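# Park the bicycle upright in a loose floor rack

## Task

Put the bicycle into the floor stand. One wheel must sit in the slot with its tyre against the slot's closed end, and the kickstand must be fully retracted. At the finish the bike must be motionless and upright, neither fallen nor leaning, and nothing but the rack may touch it: no wall, furniture or loose item. The rack rests loose on the floor and can be shoved.

## Robot and tools

ROBOT. TidyBot++: a wheeled base 0.54 m long, 0.50 m wide and 0.38 m tall, driven by four powered casters. It carries a single seven-joint arm with a two-finger gripper. There is only one arm, so every arm value is one set, not a list per arm. The shoulder sits 0.12 m ahead of the base centre and 0.68 m above the floor. Segment lengths are 0.42 m (upper arm), 0.31 m (forearm) and 0.31 m (wrist to hand point). The arm begins folded with the hand pointing down, sticking out up to 0.08 m past the base front. There are two cameras. base_camera is fixed on the base front about 0.34 m up and tilted down (644x364 px). wrist_camera rides on the hand and looks where the hand points (644x476 px, fisheye).

FRAMES. Base frame: origin on the floor under the base centre, x forward, y left, z up, in metres. The odometry frame is the base frame as it stood at scene start. base_odometry gives x, y and heading (rad, left positive, -3.142 to 3.142). It only counts wheel rotation, so slip shows as travel, and it drifts a few cm over many moves. base_tilt is in degrees, positive when leaning forward or right. hand_pose is the point between the finger pads. Its z axis runs out along the fingers, and the fingers close along its y axis.

move. The action is made from base, joints and target, plus speeds and min_time_s. cameras and blocking are not part of it. A call with no action only reports the state, all images and the scene number.
- base: an object with any of translate_m (forward +), strafe_m (left +), each -2 to 2 m, and rotate_rad (counter-clockwise from above +), -6.3 to 6.3. These are offsets from where the base last reported itself, along its axes at command start. It drives in a straight line.
- joints: an object of absolute targets by name. joint_1_rad to joint_7_rad are in radians and gripper_pos is 0 (open, about 85 mm gap) to 1 (closed). joint_2_rad is limited to ±2.249, joint_4_rad to ±2.579 and joint_6_rad to ±2.099. Joints 1, 3, 5 and 7 are unlimited but take the shorter way, so send steps under half a turn. Done tolerances are 0.039, 0.097, 0.061, 0.061, 0.114, 0.114, 0.096 rad and 0.03. joint_1_rad positive turns the arm clockwise from above, opposite to heading. joint_2_rad positive leans the shoulder forward. Negative joint_4_rad and joint_6_rad bend forward with joint_3_rad at 3.14. joint_7_rad positive turns a downward hand counter-clockwise.
- target: one list of seven numbers [x, y, z, qw, qx, qy, qz]. It is an absolute hand pose in the base frame, in metres plus a quaternion, in the same form as hand_pose. With target, joints may hold only gripper_pos, or the call is refused.
- speeds: per-action caps. translate_m and strafe_m take 0.05 to 0.5 m/s; name just one of them if both move. rotate_rad takes 0.1 to 1.57 rad/s.
- min_time_s: 0.1 to 8 s, the shortest duration of each arm motion.
- cameras: a list of base_camera, wrist_camera or all.
- blocking: true (the default) waits until everything rests. false returns within about 0.5 s while motion continues.
An action runs at most 15 s, and base motion times out after 14 s.

RESULT LINES. move reports done or the worst status. base_status, joint_status and hand_status each use one of: moving, done, off_target (resting away from target, maybe still pushing), stopped, contact_stop, time_out, not_followed, torque_fault or limit_stop_at_motor_heat. The state also shows joint_positions, hand_pose, hand_target (where the joint targets would put the hand), motor_effort (percent, with the peak in brackets), base_odometry, base_tilt and on_its_own (things the robot did unasked). pictures lists the image order. Warnings include joint command not followed or pose unreachable (with a cause), ARM HIT, MOTOR HOT, OVER-TEMPERATURE FAULT, and earlier move for a non-blocking move. An unknown key makes a call invalid, but later calls still run. If a call is refused for a bad value, or an unrequested stop appears (contact_stop, time_out, torque fault), later move, wait and finished_scene calls in that reply are skipped.

OTHER TOOLS. wait: seconds from 0 to 10, plus optional cameras. It ends early once moves settle. stop: brakes every running motion, with optional cameras. zoom_image: camera plus region [x0, y0, x1, y1] in pixels of that camera's latest image, at most 504 wide and 504 tall. read_manual: gives licence text only. finished_scene: scene is the current scene number. It cannot be undone, so the bike must stay parked with no help from the robot.

ARM HINTS. A target picks its own joint angles, may swing the elbow, curves and overshoots, and often misses low, close, forward-pointing poses. To correct a miss, add (wanted minus read position) to the last target. A downward-pointing hand reaches at most about 0.94 m high, near the base. Loads make the arm sag. To hold a loaded hand still, resend hand_target, never hand_pose or the read joint angles. The gripper squeezes at about 100 to 150 N. done at 1 means it holds nothing; off_target means it stopped on an object.

AVOID. Nothing checks the arm against the base. The arm does not avoid obstacles and keeps pushing. The robot can tip if the arm snags something above about 0.6 m while the base moves, if a raised hand is pushed or pulled sideways, or if a stretched arm swings sideways. Backing off or retracting the arm rights a slight lean. Torque faults freeze the arm for 10 s; the limits are 104.5 N m for joints 1 to 4 and 51.3 for joints 5 to 7. Motors overheat from holding loads, stretching or pushing; MOTOR HOT appears at 60 °C and a stop at 75 °C. Never drop the bike, let it fall, slam it, yank the gripper or shove the loose rack hard.

Each tool is called after "Emit:" by a JSON object that holds its "op" and its "data", one argument or row to a line.

## Session

Emit:
{"op": "move", "data": {
  "joints": {"joint_1_rad": 0, "joint_2_rad": -0.359, "joint_3_rad": 3.182, "joint_4_rad": -2.5, "joint_5_rad": 0.03, "joint_6_rad": 0.2, "joint_7_rad": 1.573},
  "cameras": ["all"]
}}

Scene clock: 1.73 s.
move: done
base_odometry: x=+0.000 y=+0.000 heading=+0.000
base_tilt: forward=+0.2 right=-0.5
base_status: not commanded
joint_positions: joint_1_rad=-0.010 joint_2_rad=-0.345 joint_3_rad=+3.187 joint_4_rad=-2.515 joint_5_rad=+0.027 joint_6_rad=+0.133 joint_7_rad=+1.593 gripper_pos=+0.000
joint_status: all done
motor_effort: joint_1_rad=+1(1) joint_2_rad=-3(5) joint_3_rad=+0(1) joint_4_rad=+17(18) joint_5_rad=+0(2) joint_6_rad=+8(8) joint_7_rad=+1(2)
hand_pose: x=+0.5147 y=-0.0117 z=+0.7604 quat_wxyz=(+0.013, +0.851, +0.004, +0.524) (m; base frame)
hand_target: x=+0.5262 y=-0.0138 z=+0.7935 quat_wxyz=(+0.011, +0.825, -0.005, +0.565) (m; base frame)
hand_status: not commanded
pictures: base_camera, wrist_camera
camera_calibration:
wrist_camera: T_world_to_cam=[[0.0232131, -0.999122, 0.0348645, -0.0506166], [-0.447056, -0.0415669, -0.89354, 0.968679], [0.894205, 0.00515549, -0.447628, 0.0152308], [0, 0, 0, 1]] pos_world=[0.420609, -0.0103858, 0.874136]

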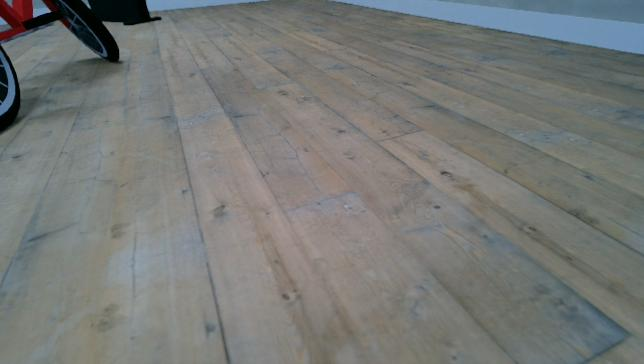

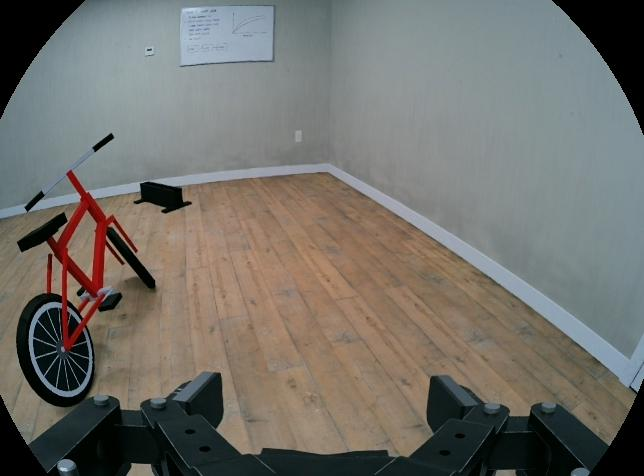

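Emit:
{"op": "move", "data": {
  "base": {"rotate_rad": 0.55},
  "cameras": ["all"]
}}

Emit:
{"op": "zoom_image", "data": {
  "camera": "wrist_camera",
  "region": [200, 100, 520, 420]
}}

Scene clock: 3.90 s.
move: done
base_odometry: x=+0.000 y=+0.000 heading=+0.550
base_tilt: forward=+0.2 right=-0.5
base_status: done
joint_positions: joint_1_rad=-0.008 joint_2_rad=-0.345 joint_3_rad=+3.187 joint_4_rad=-2.515 joint_5_rad=+0.027 joint_6_rad=+0.133 joint_7_rad=+1.593 gripper_pos=+0.000
joint_status: not commanded
motor_effort: joint_1_rad=+0(2) joint_2_rad=-5(5) joint_3_rad=+0(1) joint_4_rad=+17(18) joint_5_rad=+0(2) joint_6_rad=+8(9) joint_7_rad=+1(1)
hand_pose: x=+0.5146 y=-0.0124 z=+0.7604 quat_wxyz=(+0.014, +0.851, +0.003, +0.524) (m; base frame)
hand_target: x=+0.5262 y=-0.0138 z=+0.7935 quat_wxyz=(+0.011, +0.825, -0.005, +0.565) (m; base frame)
hand_status: not commanded
pictures: base_camera, wrist_camera
camera_calibration:
wrist_camera: T_world_to_cam=[[0.0213326, -0.999163, 0.034917, -0.0504709], [-0.447015, -0.0407719, -0.893597, 0.968693], [0.894272, 0.00345432, -0.447511, 0.0150893], [0, 0, 0, 1]] pos_world=[0.420603, -0.0109853, 0.874136]

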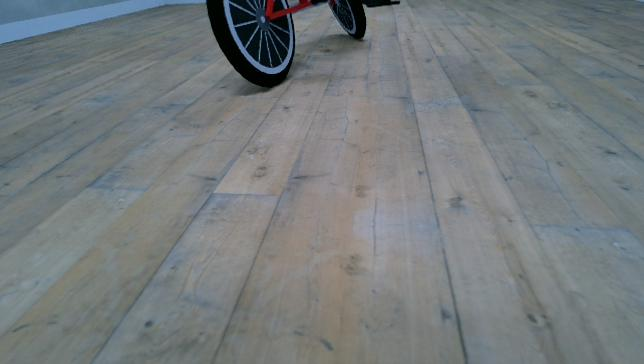

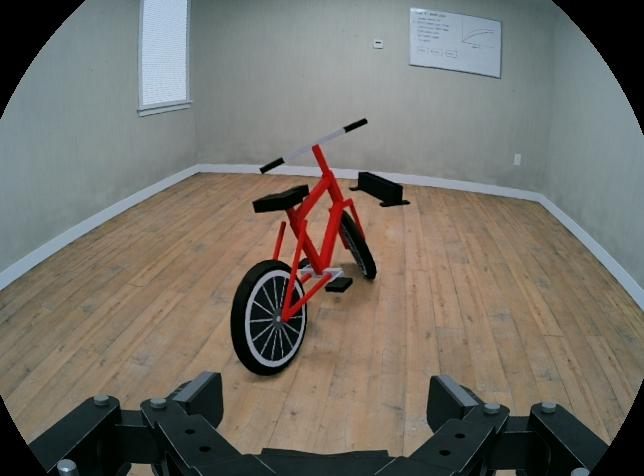

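Scaled by 1.575.

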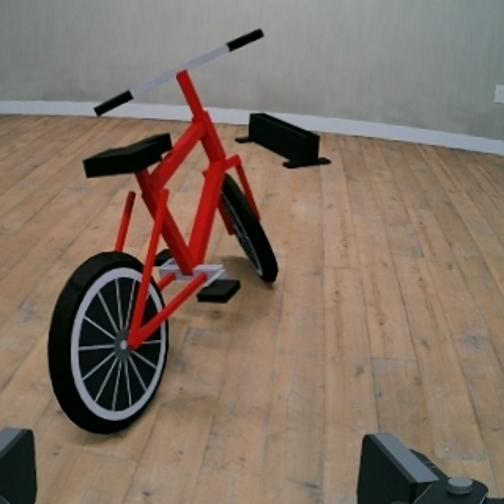

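Emit:
{"op": "zoom_image", "data": {
  "camera": "wrist_camera",
  "region": [335, 160, 425, 220]
}}

Scaled by 5.600.

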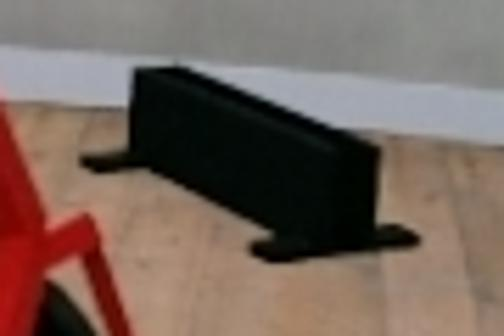

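Emit:
{"op": "move", "data": {
  "base": {"translate_m": 0.974, "strafe_m": 1.397, "rotate_rad": -1.03},
  "cameras": ["all"]
}}

Scene clock: 19.30 s.
move: done
base_odometry: x=+0.101 y=+1.700 heading=-0.481
base_tilt: forward=+0.2 right=-0.5
base_status: done
joint_positions: joint_1_rad=-0.007 joint_2_rad=-0.347 joint_3_rad=+3.187 joint_4_rad=-2.515 joint_5_rad=+0.027 joint_6_rad=+0.134 joint_7_rad=+1.593 gripper_pos=+0.000
joint_status: not commanded
motor_effort: joint_1_rad=+0(2) joint_2_rad=-4(6) joint_3_rad=+0(1) joint_4_rad=+16(18) joint_5_rad=+1(2) joint_6_rad=+8(9) joint_7_rad=+1(1)
hand_pose: x=+0.5145 y=-0.0127 z=+0.7616 quat_wxyz=(+0.014, +0.851, +0.002, +0.526) (m; base frame)
hand_target: x=+0.5262 y=-0.0138 z=+0.7935 quat_wxyz=(+0.011, +0.825, -0.005, +0.565) (m; base frame)
hand_status: not commanded
pictures: base_camera, wrist_camera
camera_calibration:
wrist_camera: T_world_to_cam=[[0.0203265, -0.999181, 0.0349841, -0.0504292], [-0.444173, -0.0403734, -0.895031, 0.969366], [0.895711, 0.00265389, -0.44463, 0.0127248], [0, 0, 0, 1]] pos_world=[0.420193, -0.0112851, 0.875035]

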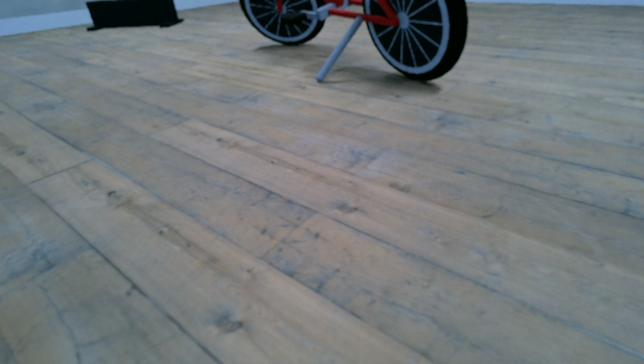

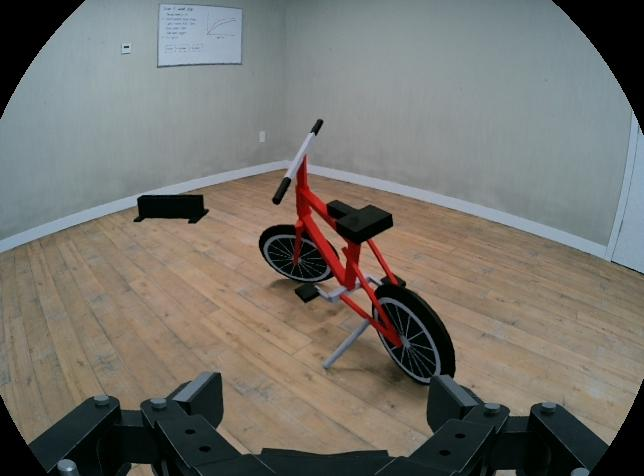

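Emit:
{"op": "move", "data": {
  "base": {"translate_m": 1.97, "strafe_m": 1.03},
  "joints": {"joint_6_rad": -0.25},
  "cameras": ["all"]
}}

Scene clock: 27.07 s.
move: done
base_odometry: x=+2.324 y=+1.702 heading=-0.481
base_tilt: forward=+0.2 right=-0.5
base_status: done
joint_positions: joint_1_rad=-0.007 joint_2_rad=-0.353 joint_3_rad=+3.187 joint_4_rad=-2.513 joint_5_rad=+0.027 joint_6_rad=-0.212 joint_7_rad=+1.593 gripper_pos=+0.000
joint_status: all done
motor_effort: joint_1_rad=+1(2) joint_2_rad=-3(5) joint_3_rad=+0(1) joint_4_rad=+15(19) joint_5_rad=+1(2) joint_6_rad=+7(9) joint_7_rad=+1(1)
hand_pose: x=+0.4517 y=-0.0121 z=+0.6784 quat_wxyz=(+0.011, +0.927, +0.002, +0.375) (m; base frame)
hand_target: x=+0.4483 y=-0.0134 z=+0.6785 quat_wxyz=(+0.010, +0.930, -0.007, +0.366) (m; base frame)
hand_status: not commanded
pictures: base_camera, wrist_camera
camera_calibration:
wrist_camera: T_world_to_cam=[[0.0272775, -0.999431, 0.0198227, -0.0383992], [-0.715648, -0.0333697, -0.697664, 0.855752], [0.697929, 0.00484445, -0.716151, 0.305613], [0, 0, 0, 1]] pos_world=[0.400168, -0.0113017, 0.816654]

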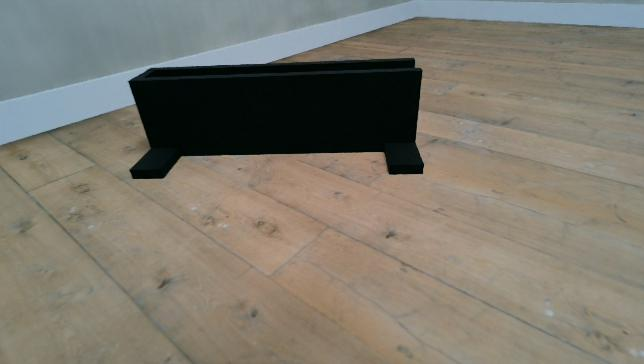

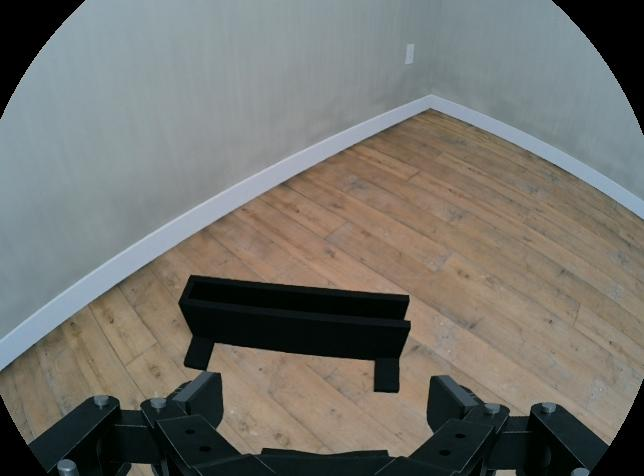

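Emit:
{"op": "move", "data": {
  "base": {"translate_m": 0.25},
  "joints": {"joint_1_rad": 0, "joint_2_rad": -0.359, "joint_3_rad": 3.182, "joint_4_rad": -2.5, "joint_5_rad": 0.03, "joint_6_rad": -0.8, "joint_7_rad": 3.1, "gripper_pos": 0.45}
}}

Emit:
{"op": "move", "data": {
  "target": [0.62, 0.045, 0.24, 0, 0.707, 0.707, 0],
  "cameras": ["all"]
}}

Scene clock: 31.10 s.
move: done
base_odometry: x=+2.546 y=+1.586 heading=-0.481
base_tilt: forward=+0.1 right=-0.5
base_status: done
joint_positions: joint_1_rad=-0.007 joint_2_rad=-0.354 joint_3_rad=+3.187 joint_4_rad=-2.513 joint_5_rad=+0.027 joint_6_rad=-0.740 joint_7_rad=+3.028 gripper_pos=+0.450
joint_status: all done
motor_effort: joint_1_rad=+0(2) joint_2_rad=-2(5) joint_3_rad=+0(1) joint_4_rad=+13(18) joint_5_rad=+1(2) joint_6_rad=+2(7) joint_7_rad=+1(2)
hand_pose: x=+0.3098 y=-0.0097 z=+0.6000 quat_wxyz=(+0.084, +0.747, +0.654, +0.087) (m; base frame)
hand_target: x=+0.2980 y=-0.0110 z=+0.6011 quat_wxyz=(+0.074, +0.725, +0.681, +0.068) (m; base frame)
hand_status: not commanded
pictures: none

Scene clock: 33.90 s.
move: done
base_odometry: x=+2.546 y=+1.586 heading=-0.481
base_tilt: forward=+0.2 right=-0.5
base_status: not commanded
joint_positions: joint_1_rad=+0.054 joint_2_rad=+1.179 joint_3_rad=+2.917 joint_4_rad=-1.609 joint_5_rad=+0.551 joint_6_rad=-0.490 joint_7_rad=+2.648 gripper_pos=+0.450
joint_status: not commanded
motor_effort: joint_1_rad=+1(2) joint_2_rad=-32(34) joint_3_rad=-3(4) joint_4_rad=+5(15) joint_5_rad=+0(2) joint_6_rad=-1(3) joint_7_rad=+1(1)
hand_pose: x=+0.5969 y=+0.0303 z=+0.2471 quat_wxyz=(-0.007, +0.689, +0.724, -0.037) (m; base frame)
hand_target: x=+0.6200 y=+0.0450 z=+0.2400 quat_wxyz=(+0.000, +0.707, +0.707, +0.000) (m; base frame)
hand_status: done (0.028 m and 5.2 deg from the pose sent, 0.478 m and 15.8 deg at the start)
pictures: base_camera, wrist_camera
camera_calibration:
wrist_camera: T_world_to_cam=[[0.993821, 0.0689794, -0.0869556, -0.574374], [0.0723265, -0.996733, 0.0359449, 0.0377603], [-0.0841921, -0.042012, -0.995563, 0.43253], [0, 0, 0, 1]] pos_world=[0.60451, 0.0954284, 0.379309]

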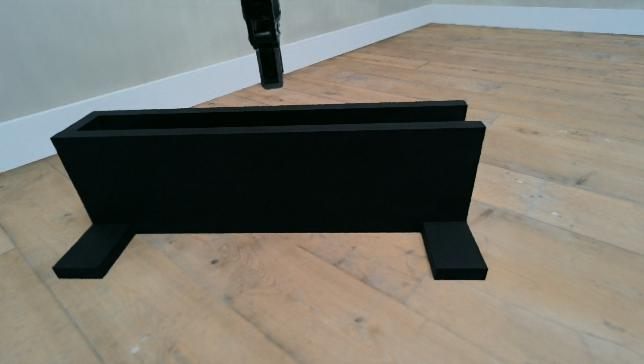

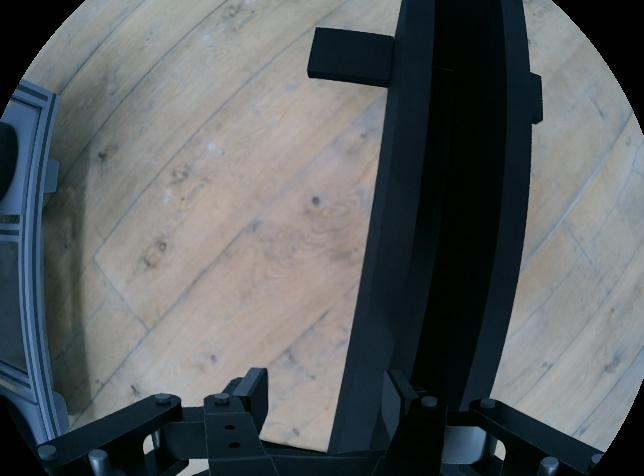

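Emit:
{"op": "move", "data": {
  "target": [0.645, 0.045, 0.135, 0, 0.707, 0.707, 0],
  "cameras": ["all"]
}}

Scene clock: 36.23 s.
move: done
base_odometry: x=+2.546 y=+1.586 heading=-0.481
base_tilt: forward=+0.2 right=-0.5
base_status: not commanded
joint_positions: joint_1_rad=+0.054 joint_2_rad=+1.437 joint_3_rad=+2.917 joint_4_rad=-1.364 joint_5_rad=+0.552 joint_6_rad=-0.469 joint_7_rad=+2.647 gripper_pos=+0.450
joint_status: not commanded
motor_effort: joint_1_rad=+0(1) joint_2_rad=-35(37) joint_3_rad=-4(4) joint_4_rad=+5(6) joint_5_rad=+0(1) joint_6_rad=+0(1) joint_7_rad=+1(1)
hand_pose: x=+0.6229 y=+0.0363 z=+0.1414 quat_wxyz=(-0.016, +0.707, +0.706, -0.028) (m; base frame)
hand_target: x=+0.6450 y=+0.0450 z=+0.1350 quat_wxyz=(+0.000, +0.707, +0.707, +0.000) (m; base frame)
hand_status: done (0.025 m and 3.7 deg from the pose sent, 0.123 m and 5.2 deg at the start)
pictures: base_camera, wrist_camera
camera_calibration:
wrist_camera: T_world_to_cam=[[0.996087, 0.0188273, -0.0863479, -0.609515], [0.0198401, -0.999744, 0.0108868, 0.0819568], [-0.0861208, -0.0125574, -0.996206, 0.329933], [0, 0, 0, 1]] pos_world=[0.633918, 0.0975544, 0.275159]

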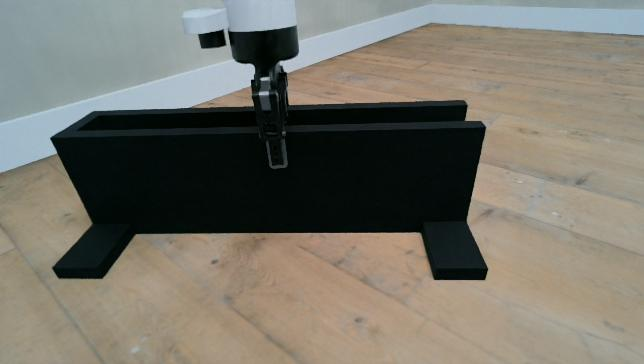

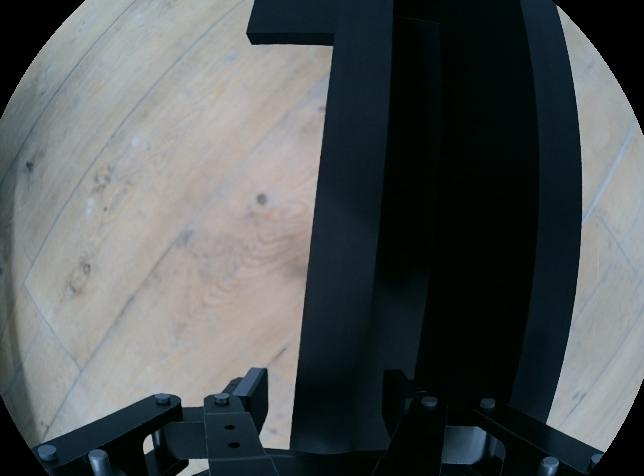

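Emit:
{"op": "move", "data": {
  "joints": {"gripper_pos": 1}
}}

Emit:
{"op": "move", "data": {
  "target": [0.60, 0.035, 0.32, 0, 0.707, 0.707, 0],
  "cameras": ["base_camera"]
}}

Scene clock: 38.23 s.
move: off_target
base_odometry: x=+2.546 y=+1.586 heading=-0.481
base_tilt: forward=+0.2 right=-0.5
base_status: not commanded
joint_positions: joint_1_rad=+0.055 joint_2_rad=+1.438 joint_3_rad=+2.917 joint_4_rad=-1.350 joint_5_rad=+0.557 joint_6_rad=-0.447 joint_7_rad=+2.647 gripper_pos=+0.799
joint_status: gripper_pos off_target (ended at +0.799, target +1.000)
motor_effort: joint_1_rad=-1(2) joint_2_rad=-30(38) joint_3_rad=-5(5) joint_4_rad=+4(6) joint_5_rad=+1(3) joint_6_rad=-2(4) joint_7_rad=+2(4)
hand_pose: x=+0.6370 y=+0.0381 z=+0.1417 quat_wxyz=(-0.008, +0.707, +0.707, -0.013) (m; base frame)
hand_target: x=+0.6450 y=+0.0450 z=+0.1350 quat_wxyz=(+0.000, +0.707, +0.707, +0.000) (m; base frame)
hand_status: not commanded
pictures: none

Scene clock: 40.17 s.
move: done
base_odometry: x=+2.546 y=+1.586 heading=-0.481
base_tilt: forward=+0.2 right=-0.5
base_status: not commanded
joint_positions: joint_1_rad=+0.105 joint_2_rad=+1.077 joint_3_rad=+2.884 joint_4_rad=-1.709 joint_5_rad=+0.557 joint_6_rad=-0.455 joint_7_rad=+2.647 gripper_pos=+0.800
joint_status: not commanded
motor_effort: joint_1_rad=+0(2) joint_2_rad=-39(47) joint_3_rad=-5(6) joint_4_rad=+8(9) joint_5_rad=+0(2) joint_6_rad=+1(5) joint_7_rad=+1(2)
hand_pose: x=+0.5914 y=+0.0274 z=+0.2875 quat_wxyz=(-0.005, +0.693, +0.721, -0.011) (m; base frame)
hand_target: x=+0.6000 y=+0.0350 z=+0.3200 quat_wxyz=(+0.000, +0.707, +0.707, +0.000) (m; base frame)
hand_status: done (0.034 m and 2.6 deg from the pose sent, 0.182 m and 1.7 deg at the start)
pictures: base_camera

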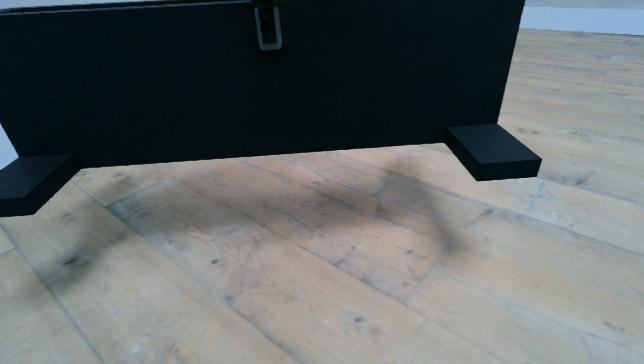

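Emit:
{"op": "move", "data": {
  "base": {"translate_m": 0.794, "strafe_m": -0.98}
}}

Emit:
{"op": "move", "data": {
  "base": {"translate_m": -1.55, "strafe_m": -1.45, "rotate_rad": 0.48},
  "cameras": ["base_camera"]
}}

Scene clock: 45.17 s.
move: done
base_odometry: x=+2.797 y=+0.350 heading=-0.480
base_tilt: forward=+0.2 right=-0.5
base_status: done
joint_positions: joint_1_rad=+0.119 joint_2_rad=+1.077 joint_3_rad=+2.874 joint_4_rad=-1.713 joint_5_rad=+0.557 joint_6_rad=-0.455 joint_7_rad=+2.647 gripper_pos=+0.800
joint_status: not commanded
motor_effort: joint_1_rad=+1(3) joint_2_rad=-39(41) joint_3_rad=-5(7) joint_4_rad=+8(10) joint_5_rad=+1(2) joint_6_rad=+1(2) joint_7_rad=+1(1)
hand_pose: x=+0.5894 y=+0.0267 z=+0.2878 quat_wxyz=(-0.009, +0.696, +0.718, -0.009) (m; base frame)
hand_target: x=+0.6000 y=+0.0350 z=+0.3200 quat_wxyz=(+0.000, +0.707, +0.707, +0.000) (m; base frame)
hand_status: not commanded
pictures: none

Scene clock: 50.73 s.
move: done
base_odometry: x=+0.752 y=-0.219 heading=+0.000
base_tilt: forward=+0.2 right=-0.5
base_status: done
joint_positions: joint_1_rad=+0.111 joint_2_rad=+1.077 joint_3_rad=+2.849 joint_4_rad=-1.718 joint_5_rad=+0.557 joint_6_rad=-0.458 joint_7_rad=+2.647 gripper_pos=+0.800
joint_status: not commanded
motor_effort: joint_1_rad=+0(6) joint_2_rad=-39(41) joint_3_rad=-6(8) joint_4_rad=+8(10) joint_5_rad=+0(2) joint_6_rad=+0(2) joint_7_rad=+1(1)
hand_pose: x=+0.5854 y=+0.0440 z=+0.2895 quat_wxyz=(-0.018, +0.688, +0.725, -0.004) (m; base frame)
hand_target: x=+0.6000 y=+0.0350 z=+0.3200 quat_wxyz=(+0.000, +0.707, +0.707, +0.000) (m; base frame)
hand_status: not commanded
pictures: base_camera

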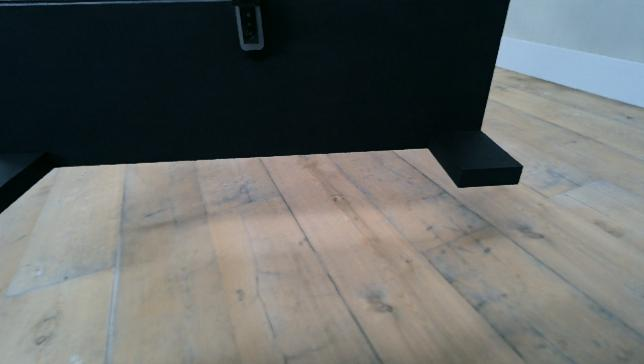

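Emit:
{"op": "move", "data": {
  "base": {"translate_m": -0.32, "rotate_rad": 1.62},
  "cameras": ["all"]
}}

Scene clock: 54.17 s.
move: done
base_odometry: x=+0.432 y=-0.219 heading=+1.620
base_tilt: forward=+0.2 right=-0.5
base_status: done
joint_positions: joint_1_rad=+0.113 joint_2_rad=+1.077 joint_3_rad=+2.851 joint_4_rad=-1.718 joint_5_rad=+0.557 joint_6_rad=-0.458 joint_7_rad=+2.647 gripper_pos=+0.800
joint_status: not commanded
motor_effort: joint_1_rad=+1(6) joint_2_rad=-39(40) joint_3_rad=-6(10) joint_4_rad=+7(9) joint_5_rad=+1(2) joint_6_rad=+1(2) joint_7_rad=+1(2)
hand_pose: x=+0.5855 y=+0.0419 z=+0.2893 quat_wxyz=(-0.017, +0.689, +0.724, -0.004) (m; base frame)
hand_target: x=+0.6000 y=+0.0350 z=+0.3200 quat_wxyz=(+0.000, +0.707, +0.707, +0.000) (m; base frame)
hand_status: not commanded
pictures: base_camera, wrist_camera
camera_calibration:
wrist_camera: T_world_to_cam=[[0.995957, 0.0720824, -0.0536116, -0.571205], [0.0708812, -0.997196, -0.0239818, 0.0668184], [-0.05519, 0.0200848, -0.998274, 0.455227], [0, 0, 0, 1]] pos_world=[0.589283, 0.0986618, 0.425421]

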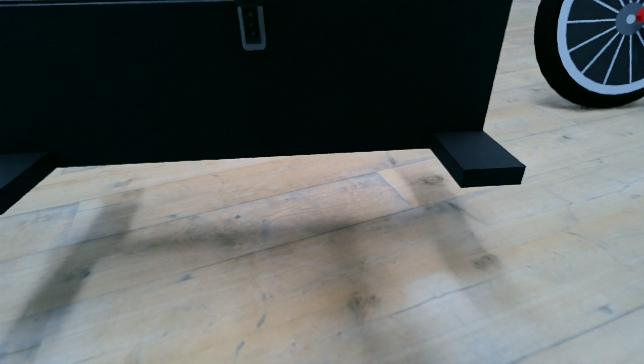

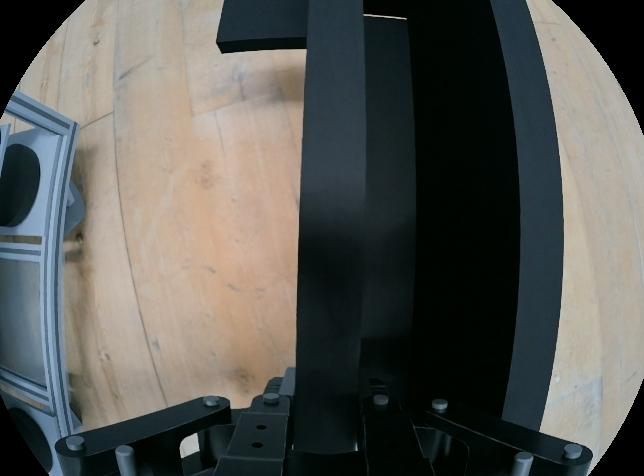

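Emit:
{"op": "move", "data": {
  "base": {"translate_m": 0.435, "strafe_m": -0.243, "rotate_rad": -0.08}
}}

Emit:
{"op": "move", "data": {
  "target": [0.61, 0.045, 0.19, 0, 0.707, 0.707, 0],
  "cameras": ["all"]
}}

Scene clock: 58.67 s.
move: done
base_odometry: x=+0.653 y=+0.227 heading=+1.540
base_tilt: forward=+0.2 right=-0.5
base_status: done
joint_positions: joint_1_rad=+0.120 joint_2_rad=+1.077 joint_3_rad=+2.855 joint_4_rad=-1.719 joint_5_rad=+0.557 joint_6_rad=-0.462 joint_7_rad=+2.647 gripper_pos=+0.800
joint_status: not commanded
motor_effort: joint_1_rad=+0(6) joint_2_rad=-39(41) joint_3_rad=-6(9) joint_4_rad=+7(10) joint_5_rad=+0(2) joint_6_rad=+0(3) joint_7_rad=+1(1)
hand_pose: x=+0.5843 y=+0.0359 z=+0.2889 quat_wxyz=(-0.017, +0.692, +0.721, -0.008) (m; base frame)
hand_target: x=+0.6000 y=+0.0350 z=+0.3200 quat_wxyz=(+0.000, +0.707, +0.707, +0.000) (m; base frame)
hand_status: not commanded
pictures: none

Scene clock: 60.40 s.
move: done
base_odometry: x=+0.653 y=+0.227 heading=+1.540
base_tilt: forward=+0.2 right=-0.5
base_status: not commanded
joint_positions: joint_1_rad=+0.058 joint_2_rad=+1.341 joint_3_rad=+2.913 joint_4_rad=-1.591 joint_5_rad=+0.606 joint_6_rad=-0.400 joint_7_rad=+2.591 gripper_pos=+0.800
joint_status: not commanded
motor_effort: joint_1_rad=+1(1) joint_2_rad=-40(43) joint_3_rad=-5(6) joint_4_rad=+5(8) joint_5_rad=-1(1) joint_6_rad=-1(2) joint_7_rad=+1(1)
hand_pose: x=+0.5590 y=+0.0443 z=+0.1717 quat_wxyz=(-0.041, +0.692, +0.720, -0.041) (m; base frame)
hand_target: x=+0.6100 y=+0.0450 z=+0.1900 quat_wxyz=(+0.000, +0.707, +0.707, +0.000) (m; base frame)
hand_status: done (0.054 m and 7.0 deg from the pose sent, 0.103 m and 3.2 deg at the start)
pictures: base_camera, wrist_camera
camera_calibration:
wrist_camera: T_world_to_cam=[[0.988496, 0.0603978, -0.138667, -0.531931], [0.0597149, -0.998174, -0.00908361, 0.0720254], [-0.138962, 0.000698621, -0.990297, 0.382659], [0, 0, 0, 1]] pos_world=[0.574686, 0.103754, 0.305839]

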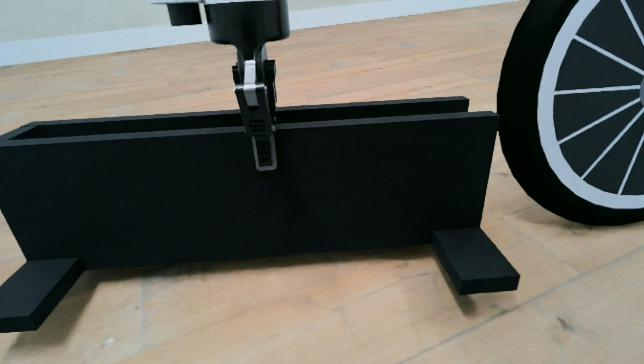

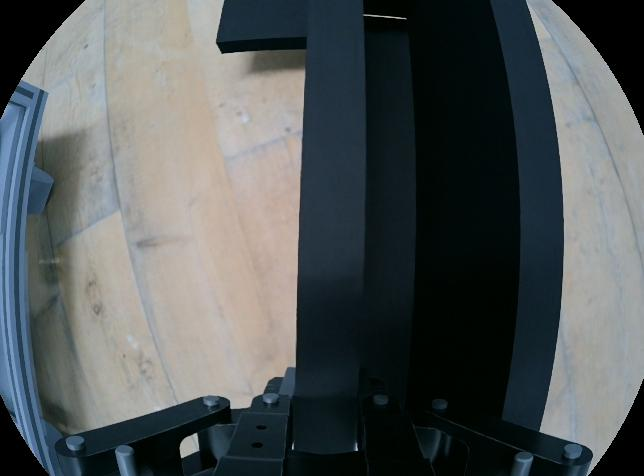

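Emit:
{"op": "move", "data": {
  "base": {"rotate_rad": 0.05, "strafe_m": -0.02}
}}

Emit:
{"op": "move", "data": {
  "target": [0.60, 0.045, 0.145, 0, 0.707, 0.707, 0],
  "cameras": ["all"]
}}

Scene clock: 63.23 s.
move: done
base_odometry: x=+0.673 y=+0.227 heading=+1.590
base_tilt: forward=+0.2 right=-0.5
base_status: done
joint_positions: joint_1_rad=+0.048 joint_2_rad=+1.341 joint_3_rad=+2.918 joint_4_rad=-1.590 joint_5_rad=+0.607 joint_6_rad=-0.399 joint_7_rad=+2.589 gripper_pos=+0.800
joint_status: not commanded
motor_effort: joint_1_rad=+0(2) joint_2_rad=-40(41) joint_3_rad=-5(7) joint_4_rad=+4(5) joint_5_rad=+0(1) joint_6_rad=-2(2) joint_7_rad=+1(1)
hand_pose: x=+0.5588 y=+0.0456 z=+0.1713 quat_wxyz=(-0.039, +0.689, +0.722, -0.042) (m; base frame)
hand_target: x=+0.6100 y=+0.0450 z=+0.1900 quat_wxyz=(+0.000, +0.707, +0.707, +0.000) (m; base frame)
hand_status: not commanded
pictures: none

Scene clock: 64.40 s.
move: done
base_odometry: x=+0.673 y=+0.227 heading=+1.590
base_tilt: forward=+0.2 right=-0.5
base_status: not commanded
joint_positions: joint_1_rad=+0.036 joint_2_rad=+1.389 joint_3_rad=+2.947 joint_4_rad=-1.550 joint_5_rad=+0.648 joint_6_rad=-0.327 joint_7_rad=+2.545 gripper_pos=+0.800
joint_status: not commanded
motor_effort: joint_1_rad=+0(2) joint_2_rad=-33(40) joint_3_rad=-4(5) joint_4_rad=+3(5) joint_5_rad=+0(1) joint_6_rad=-1(3) joint_7_rad=+1(1)
hand_pose: x=+0.5784 y=+0.0436 z=+0.1474 quat_wxyz=(-0.019, +0.694, +0.720, -0.021) (m; base frame)
hand_target: x=+0.6000 y=+0.0450 z=+0.1450 quat_wxyz=(+0.000, +0.707, +0.707, +0.000) (m; base frame)
hand_status: done (0.022 m and 3.9 deg from the pose sent, 0.049 m and 7.1 deg at the start)
pictures: base_camera, wrist_camera
camera_calibration:
wrist_camera: T_world_to_cam=[[0.995054, 0.0576253, -0.0809132, -0.566675], [0.0575411, -0.998337, -0.00337411, 0.0703843], [-0.0809732, -0.00129842, -0.996715, 0.328695], [0, 0, 0, 1]] pos_world=[0.586437, 0.103349, 0.282002]

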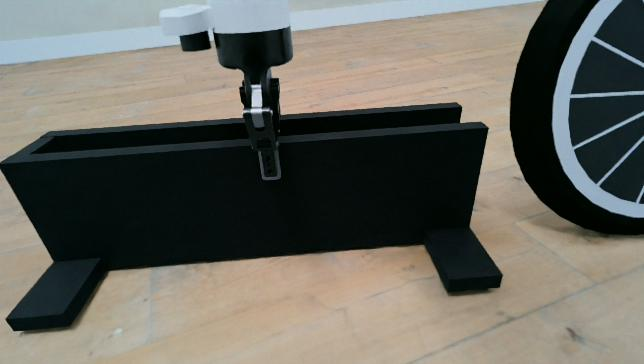

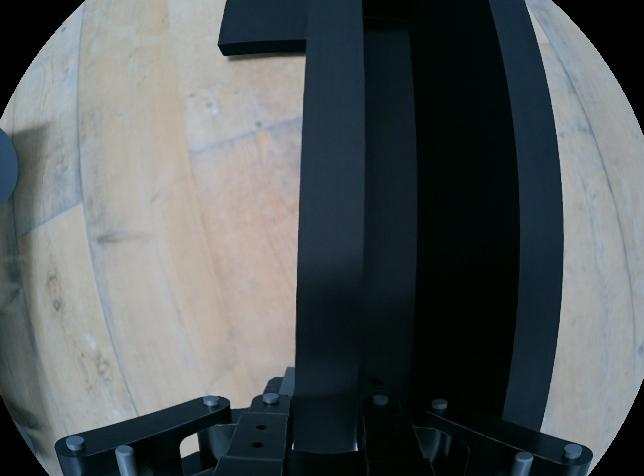

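Emit:
{"op": "move", "data": {
  "joints": {"gripper_pos": 0.45}
}}

Emit:
{"op": "move", "data": {
  "target": [0.56, 0.045, 0.32, 0, 0.707, 0.707, 0]
}}

Emit:
{"op": "move", "data": {
  "base": {"strafe_m": -0.6},
  "joints": {"joint_1_rad": 0, "joint_2_rad": -0.359, "joint_3_rad": 3.182, "joint_4_rad": -2.5, "joint_5_rad": 0.03, "joint_6_rad": -0.4, "joint_7_rad": 1.573, "gripper_pos": 0},
  "cameras": ["all"]
}}

Scene clock: 66.47 s.
move: done
base_odometry: x=+0.673 y=+0.227 heading=+1.590
base_tilt: forward=+0.3 right=-0.5
base_status: not commanded
joint_positions: joint_1_rad=+0.036 joint_2_rad=+1.389 joint_3_rad=+2.947 joint_4_rad=-1.550 joint_5_rad=+0.648 joint_6_rad=-0.326 joint_7_rad=+2.545 gripper_pos=+0.450
joint_status: all done
motor_effort: joint_1_rad=+0(1) joint_2_rad=-32(36) joint_3_rad=-3(4) joint_4_rad=+2(6) joint_5_rad=+0(1) joint_6_rad=+0(2) joint_7_rad=+1(1)
hand_pose: x=+0.5786 y=+0.0437 z=+0.1473 quat_wxyz=(-0.019, +0.694, +0.720, -0.021) (m; base frame)
hand_target: x=+0.6000 y=+0.0450 z=+0.1450 quat_wxyz=(+0.000, +0.707, +0.707, +0.000) (m; base frame)
hand_status: not commanded
pictures: none

Scene clock: 68.10 s.
move: done
base_odometry: x=+0.673 y=+0.227 heading=+1.590
base_tilt: forward=+0.2 right=-0.5
base_status: not commanded
joint_positions: joint_1_rad=+0.068 joint_2_rad=+0.996 joint_3_rad=+2.898 joint_4_rad=-1.833 joint_5_rad=+0.644 joint_6_rad=-0.341 joint_7_rad=+2.545 gripper_pos=+0.450
joint_status: not commanded
motor_effort: joint_1_rad=-1(2) joint_2_rad=-30(35) joint_3_rad=-4(4) joint_4_rad=+5(6) joint_5_rad=+1(1) joint_6_rad=+0(1) joint_7_rad=+1(1)
hand_pose: x=+0.5808 y=+0.0454 z=+0.3104 quat_wxyz=(+0.016, +0.680, +0.733, +0.018) (m; base frame)
hand_target: x=+0.5600 y=+0.0450 z=+0.3200 quat_wxyz=(+0.000, +0.707, +0.707, +0.000) (m; base frame)
hand_status: done (0.023 m and 5.1 deg from the pose sent, 0.174 m and 3.9 deg at the start)
pictures: none

Scene clock: 70.70 s.
move: done
base_odometry: x=+1.273 y=+0.238 heading=+1.591
base_tilt: forward=+0.2 right=-0.5
base_status: done
joint_positions: joint_1_rad=+0.014 joint_2_rad=-0.346 joint_3_rad=+3.160 joint_4_rad=-2.465 joint_5_rad=+0.068 joint_6_rad=-0.343 joint_7_rad=+1.650 gripper_pos=+0.000
joint_status: all done
motor_effort: joint_1_rad=+0(4) joint_2_rad=-2(31) joint_3_rad=+0(4) joint_4_rad=+16(18) joint_5_rad=+0(3) joint_6_rad=+6(6) joint_7_rad=+1(2)
hand_pose: x=+0.4405 y=-0.0160 z=+0.6722 quat_wxyz=(+0.037, +0.941, +0.048, +0.332) (m; base frame)
hand_target: x=+0.4119 y=-0.0129 z=+0.6493 quat_wxyz=(+0.009, +0.955, -0.008, +0.296) (m; base frame)
hand_status: not commanded
pictures: base_camera, wrist_camera
camera_calibration:
wrist_camera: T_world_to_cam=[[0.0967184, -0.99066, 0.0961126, -0.123583], [-0.77101, -0.13564, -0.62221, 0.815258], [0.629436, -0.0139246, -0.776928, 0.379655], [0, 0, 0, 1]] pos_world=[0.401556, -0.00656071, 0.814104]

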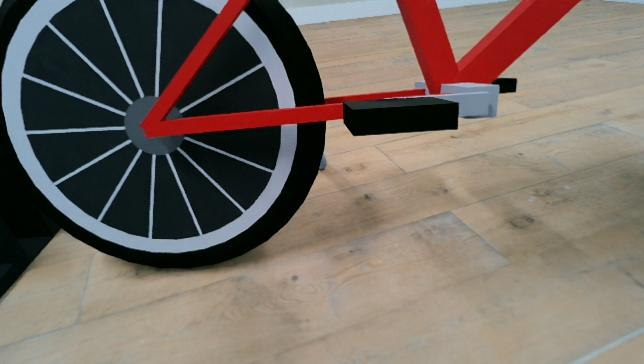

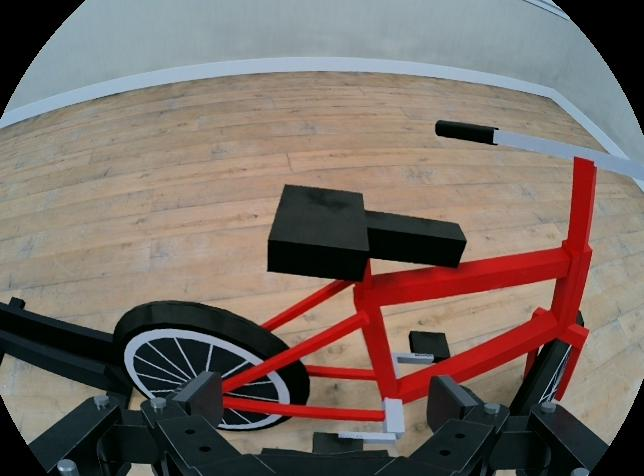

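Emit:
{"op": "move", "data": {
  "joints": {"joint_1_rad": 0, "joint_2_rad": -0.359, "joint_3_rad": 3.182, "joint_4_rad": -2.5, "joint_5_rad": 0.03, "joint_6_rad": -0.8, "joint_7_rad": 3.1}
}}

Emit:
{"op": "move", "data": {
  "target": [0.66, -0.115, 0.66, -0.0706, 0.7035, 0.7035, -0.0706],
  "cameras": ["all"]
}}

Scene clock: 74.70 s.
move: done
base_odometry: x=+1.273 y=+0.238 heading=+1.591
base_tilt: forward=+0.2 right=-0.5
base_status: not commanded
joint_positions: joint_1_rad=+0.014 joint_2_rad=-0.346 joint_3_rad=+3.160 joint_4_rad=-2.468 joint_5_rad=+0.066 joint_6_rad=-0.740 joint_7_rad=+3.029 gripper_pos=+0.000
joint_status: all done
motor_effort: joint_1_rad=+0(1) joint_2_rad=-2(4) joint_3_rad=+0(1) joint_4_rad=+15(17) joint_5_rad=+1(2) joint_6_rad=+3(6) joint_7_rad=+1(2)
hand_pose: x=+0.3301 y=-0.0188 z=+0.6143 quat_wxyz=(+0.111, +0.735, +0.663, +0.087) (m; base frame)
hand_target: x=+0.2980 y=-0.0110 z=+0.6011 quat_wxyz=(+0.074, +0.725, +0.681, +0.068) (m; base frame)
hand_status: not commanded
pictures: none

Scene clock: 77.83 s.
move: done
base_odometry: x=+1.273 y=+0.238 heading=+1.591
base_tilt: forward=+0.2 right=-0.5
base_status: not commanded
joint_positions: joint_1_rad=+0.254 joint_2_rad=+0.778 joint_3_rad=+2.962 joint_4_rad=-0.837 joint_5_rad=+0.135 joint_6_rad=-1.675 joint_7_rad=+3.187 gripper_pos=+0.000
joint_status: not commanded
motor_effort: joint_1_rad=+1(2) joint_2_rad=-34(35) joint_3_rad=-2(2) joint_4_rad=+14(16) joint_5_rad=+1(2) joint_6_rad=-1(3) joint_7_rad=+1(1)
hand_pose: x=+0.6717 y=-0.1080 z=+0.6636 quat_wxyz=(-0.051, +0.732, +0.678, -0.049) (m; base frame)
hand_target: x=+0.6600 y=-0.1150 z=+0.6600 quat_wxyz=(-0.071, +0.704, +0.704, -0.071) (m; base frame)
hand_status: done (0.014 m and 5.5 deg from the pose sent, 0.347 m and 28.3 deg at the start)
pictures: base_camera, wrist_camera
camera_calibration:
wrist_camera: T_world_to_cam=[[0.985045, -0.053555, -0.163765, -0.559271], [-0.0549461, -0.998481, -0.00397365, -0.00871705], [-0.163303, 0.0129125, -0.986491, 0.900745], [0, 0, 0, 1]] pos_world=[0.697522, -0.0502864, 0.796953]

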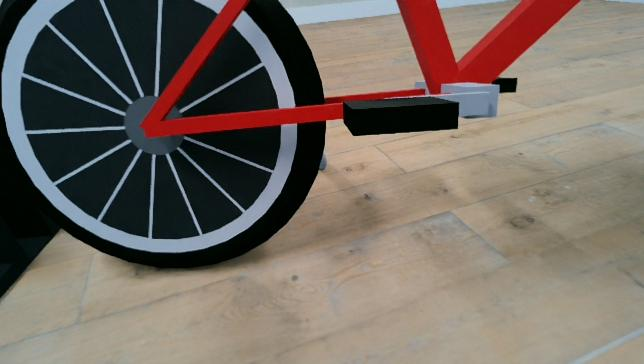

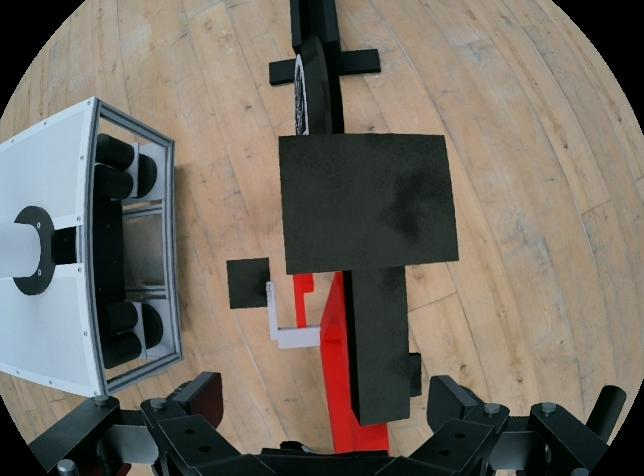

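Emit:
{"op": "move", "data": {
  "target": [0.705, -0.13, 0.60, -0.0706, 0.7035, 0.7035, -0.0706],
  "cameras": ["wrist_camera"]
}}

Scene clock: 80.37 s.
move: done
base_odometry: x=+1.273 y=+0.238 heading=+1.591
base_tilt: forward=+0.2 right=-0.5
base_status: not commanded
joint_positions: joint_1_rad=+0.254 joint_2_rad=+0.963 joint_3_rad=+2.962 joint_4_rad=-0.670 joint_5_rad=+0.135 joint_6_rad=-1.677 joint_7_rad=+3.217 gripper_pos=+0.000
joint_status: not commanded
motor_effort: joint_1_rad=+1(1) joint_2_rad=-39(41) joint_3_rad=-2(2) joint_4_rad=+15(15) joint_5_rad=+0(2) joint_6_rad=-2(2) joint_7_rad=+1(1)
hand_pose: x=+0.7143 y=-0.1190 z=+0.5998 quat_wxyz=(-0.066, +0.728, +0.681, -0.045) (m; base frame)
hand_target: x=+0.7050 y=-0.1300 z=+0.6000 quat_wxyz=(-0.071, +0.704, +0.704, -0.071) (m; base frame)
hand_status: done (0.014 m and 4.8 deg from the pose sent, 0.075 m and 5.5 deg at the start)
pictures: wrist_camera
camera_calibration:
wrist_camera: T_world_to_cam=[[0.982604, -0.0411032, -0.18111, -0.598697], [-0.0475925, -0.998366, -0.0316303, -0.00614363], [-0.179514, 0.0396995, -0.982954, 0.857492], [0, 0, 0, 1]] pos_world=[0.741921, -0.0647839, 0.734251]

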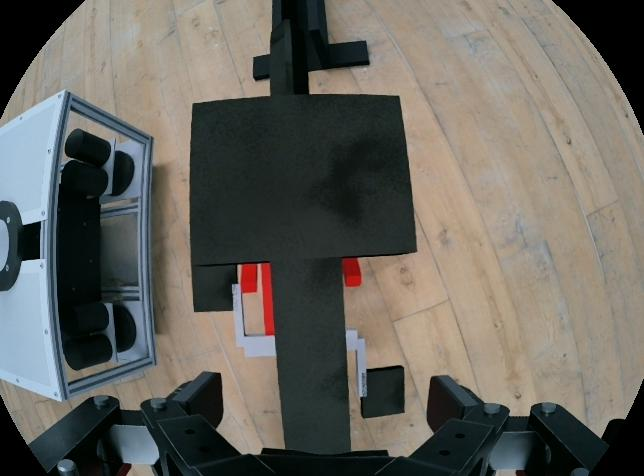

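Emit:
{"op": "move", "data": {
  "target": [0.69, -0.13, 0.52, -0.0706, 0.7035, 0.7035, -0.0706]
}}

Emit:
{"op": "move", "data": {
  "joints": {"gripper_pos": 1},
  "cameras": ["wrist_camera"]
}}

Scene clock: 82.30 s.
move: done
base_odometry: x=+1.273 y=+0.238 heading=+1.591
base_tilt: forward=+0.2 right=-0.5
base_status: not commanded
joint_positions: joint_1_rad=+0.274 joint_2_rad=+0.965 joint_3_rad=+2.952 joint_4_rad=-0.874 joint_5_rad=+0.172 joint_6_rad=-1.529 joint_7_rad=+3.218 gripper_pos=+0.000
joint_status: not commanded
motor_effort: joint_1_rad=+1(1) joint_2_rad=-38(39) joint_3_rad=-2(2) joint_4_rad=+13(15) joint_5_rad=+1(1) joint_6_rad=-3(3) joint_7_rad=+1(1)
hand_pose: x=+0.6867 y=-0.1248 z=+0.5396 quat_wxyz=(-0.079, +0.719, +0.687, -0.072) (m; base frame)
hand_target: x=+0.6900 y=-0.1300 z=+0.5200 quat_wxyz=(-0.071, +0.704, +0.704, -0.071) (m; base frame)
hand_status: done (0.021 m and 2.8 deg from the pose sent, 0.084 m and 4.8 deg at the start)
pictures: none

Scene clock: 83.40 s.
move: off_target
base_odometry: x=+1.273 y=+0.238 heading=+1.591
base_tilt: forward=+0.2 right=-0.5
base_status: not commanded
joint_positions: joint_1_rad=+0.274 joint_2_rad=+0.963 joint_3_rad=+2.943 joint_4_rad=-0.875 joint_5_rad=+0.178 joint_6_rad=-1.499 joint_7_rad=+3.218 gripper_pos=+0.587
joint_status: gripper_pos off_target (ended at +0.587, target +1.000)
motor_effort: joint_1_rad=+2(2) joint_2_rad=-33(38) joint_3_rad=-2(2) joint_4_rad=+11(16) joint_5_rad=+0(2) joint_6_rad=-1(9) joint_7_rad=-1(2)
hand_pose: x=+0.6959 y=-0.1236 z=+0.5386 quat_wxyz=(-0.068, +0.718, +0.690, -0.062) (m; base frame)
hand_target: x=+0.6900 y=-0.1300 z=+0.5200 quat_wxyz=(-0.071, +0.704, +0.704, -0.071) (m; base frame)
hand_status: not commanded
pictures: wrist_camera
camera_calibration:
wrist_camera: T_world_to_cam=[[0.978507, -0.0158864, -0.205599, -0.572722], [-0.0188511, -0.999745, -0.0124689, -0.0440199], [-0.205348, 0.0160767, -0.978557, 0.806943], [0, 0, 0, 1]] pos_world=[0.725287, -0.0660801, 0.67134]

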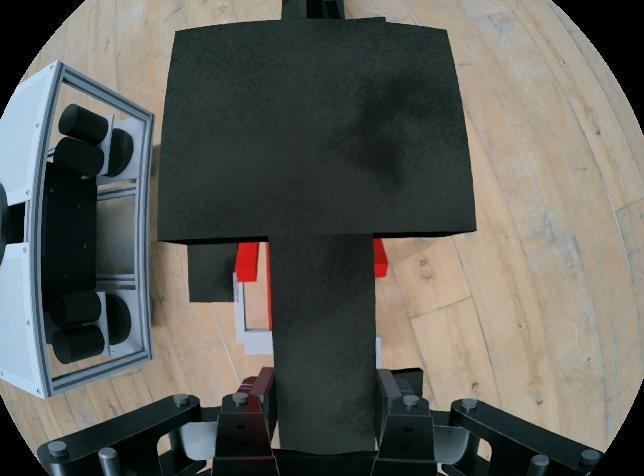

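Emit:
{"op": "move", "data": {
  "target": [0.59, -0.13, 0.60, 0, 0.707, 0.707, 0],
  "min_time_s": 2,
  "cameras": ["all"]
}}

Scene clock: 86.27 s.
move: off_target
base_odometry: x=+1.273 y=+0.238 heading=+1.591
base_tilt: forward=+0.2 right=-0.5
base_status: not commanded
joint_positions: joint_1_rad=+0.415 joint_2_rad=+0.634 joint_3_rad=+2.854 joint_4_rad=-1.483 joint_5_rad=+0.175 joint_6_rad=-1.140 joint_7_rad=+3.221 gripper_pos=+0.594
joint_status: not commanded
motor_effort: joint_1_rad=+4(5) joint_2_rad=-38(40) joint_3_rad=+0(1) joint_4_rad=+15(15) joint_5_rad=+2(6) joint_6_rad=-9(12) joint_7_rad=-2(5)
hand_pose: x=+0.5902 y=-0.1131 z=+0.5570 quat_wxyz=(-0.039, +0.711, +0.702, -0.021) (m; base frame)
hand_target: x=+0.5900 y=-0.1300 z=+0.6000 quat_wxyz=(+0.000, +0.707, +0.707, +0.000) (m; base frame)
hand_status: off_target (0.046 m and 5.2 deg from the pose sent, 0.123 m and 10.8 deg at the start)
pictures: base_camera, wrist_camera
camera_calibration:
wrist_camera: T_world_to_cam=[[0.993971, 0.0104594, -0.109141, -0.525205], [0.00718876, -0.999514, -0.0303181, -0.0408399], [-0.109405, 0.0293507, -0.993564, 0.756194], [0, 0, 0, 1]] pos_world=[0.605064, -0.0575215, 0.692768]

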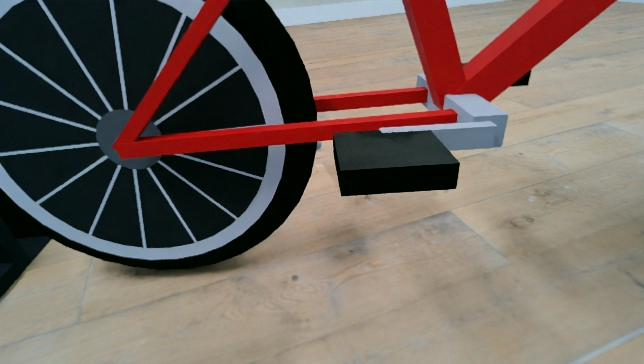

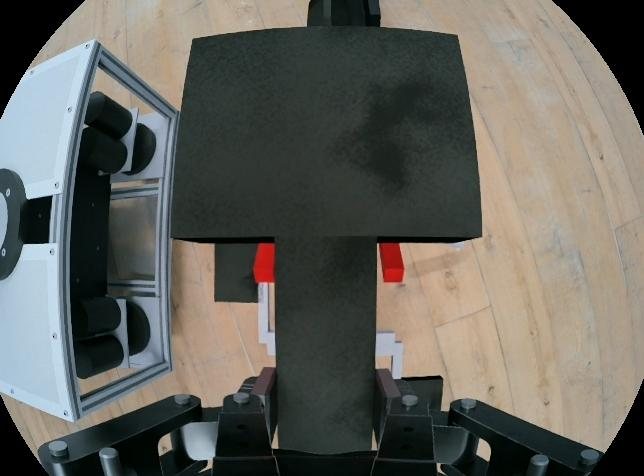

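Emit:
{"op": "move", "data": {
  "target": [0.58, -0.13, 0.72, 0.021, 0.707, 0.707, 0.021],
  "min_time_s": 2,
  "cameras": ["all"]
}}

Scene clock: 89.70 s.
move: done
base_odometry: x=+1.273 y=+0.238 heading=+1.591
base_tilt: forward=+0.2 right=-0.5
base_status: not commanded
joint_positions: joint_1_rad=+0.421 joint_2_rad=+0.368 joint_3_rad=+2.918 joint_4_rad=-1.335 joint_5_rad=+0.094 joint_6_rad=-1.325 joint_7_rad=+3.298 gripper_pos=+0.999
joint_status: not commanded
on_its_own: gripper_pos moved +0.404 to your old target +1.000
motor_effort: joint_1_rad=+0(5) joint_2_rad=-25(58) joint_3_rad=-1(3) joint_4_rad=+16(27) joint_5_rad=+0(2) joint_6_rad=+1(12) joint_7_rad=+1(2)
hand_pose: x=+0.5973 y=-0.1340 z=+0.7280 quat_wxyz=(+0.054, +0.721, +0.690, +0.030) (m; base frame)
hand_target: x=+0.5800 y=-0.1300 z=+0.7200 quat_wxyz=(+0.021, +0.707, +0.707, +0.021) (m; base frame)
hand_status: done (0.019 m and 4.7 deg from the pose sent, 0.164 m and 8.5 deg at the start)
pictures: base_camera, wrist_camera
camera_calibration:
wrist_camera: T_world_to_cam=[[0.995265, -0.020374, 0.0950387, -0.6669], [-0.0234288, -0.99924, 0.0311382, -0.0830321], [0.0943321, -0.0332174, -0.994986, 0.798474], [0, 0, 0, 1]] pos_world=[0.586475, -0.0700332, 0.860438]

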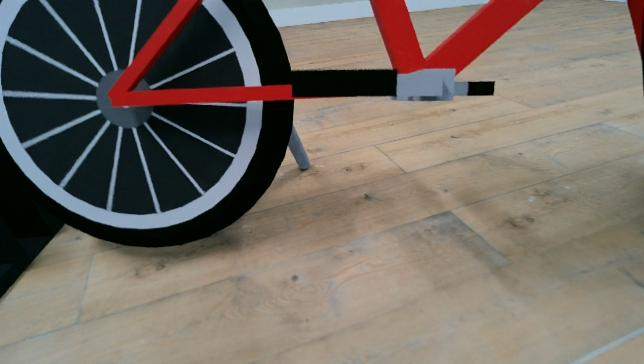

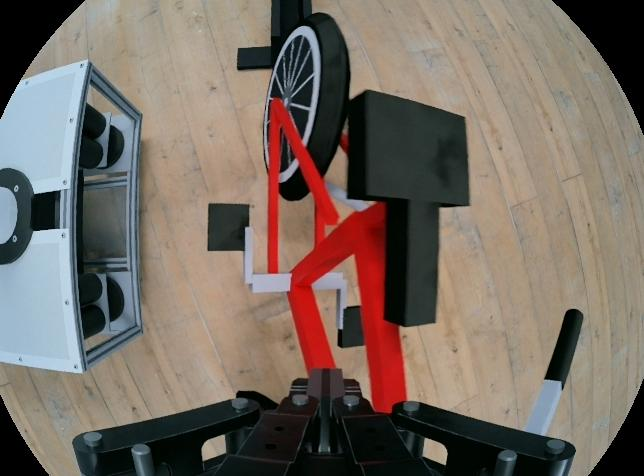

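Emit:
{"op": "move", "data": {
  "target": [0.70, -0.105, 0.62, -0.0706, 0.7035, 0.7035, -0.0706],
  "joints": {"gripper_pos": 0},
  "cameras": ["wrist_camera"]
}}

Scene clock: 92.70 s.
move: done
base_odometry: x=+1.273 y=+0.238 heading=+1.591
base_tilt: forward=+0.2 right=-0.5
base_status: not commanded
joint_positions: joint_1_rad=+0.226 joint_2_rad=+0.914 joint_3_rad=+2.943 joint_4_rad=-0.691 joint_5_rad=+0.125 joint_6_rad=-1.685 joint_7_rad=+3.298 gripper_pos=+0.000
joint_status: all done
motor_effort: joint_1_rad=+0(2) joint_2_rad=-37(39) joint_3_rad=-2(3) joint_4_rad=+13(17) joint_5_rad=+1(1) joint_6_rad=-2(2) joint_7_rad=+1(1)
hand_pose: x=+0.7136 y=-0.0911 z=+0.6251 quat_wxyz=(-0.064, +0.685, +0.725, -0.030) (m; base frame)
hand_target: x=+0.7000 y=-0.1050 z=+0.6200 quat_wxyz=(-0.071, +0.704, +0.704, -0.071) (m; base frame)
hand_status: done (0.020 m and 5.8 deg from the pose sent, 0.152 m and 18.6 deg at the start)
pictures: wrist_camera
camera_calibration:
wrist_camera: T_world_to_cam=[[0.984811, 0.0823956, -0.152832, -0.600233], [0.0741653, -0.995511, -0.0588025, -0.0471902], [-0.156991, 0.0465745, -0.986501, 0.867913], [0, 0, 0, 1]] pos_world=[0.73087, -0.0379445, 0.761688]

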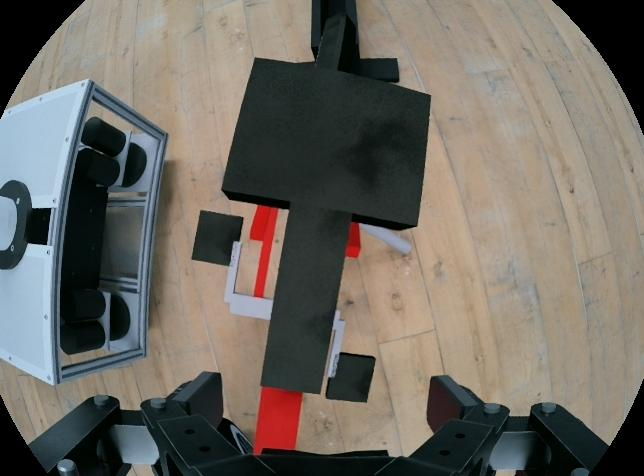

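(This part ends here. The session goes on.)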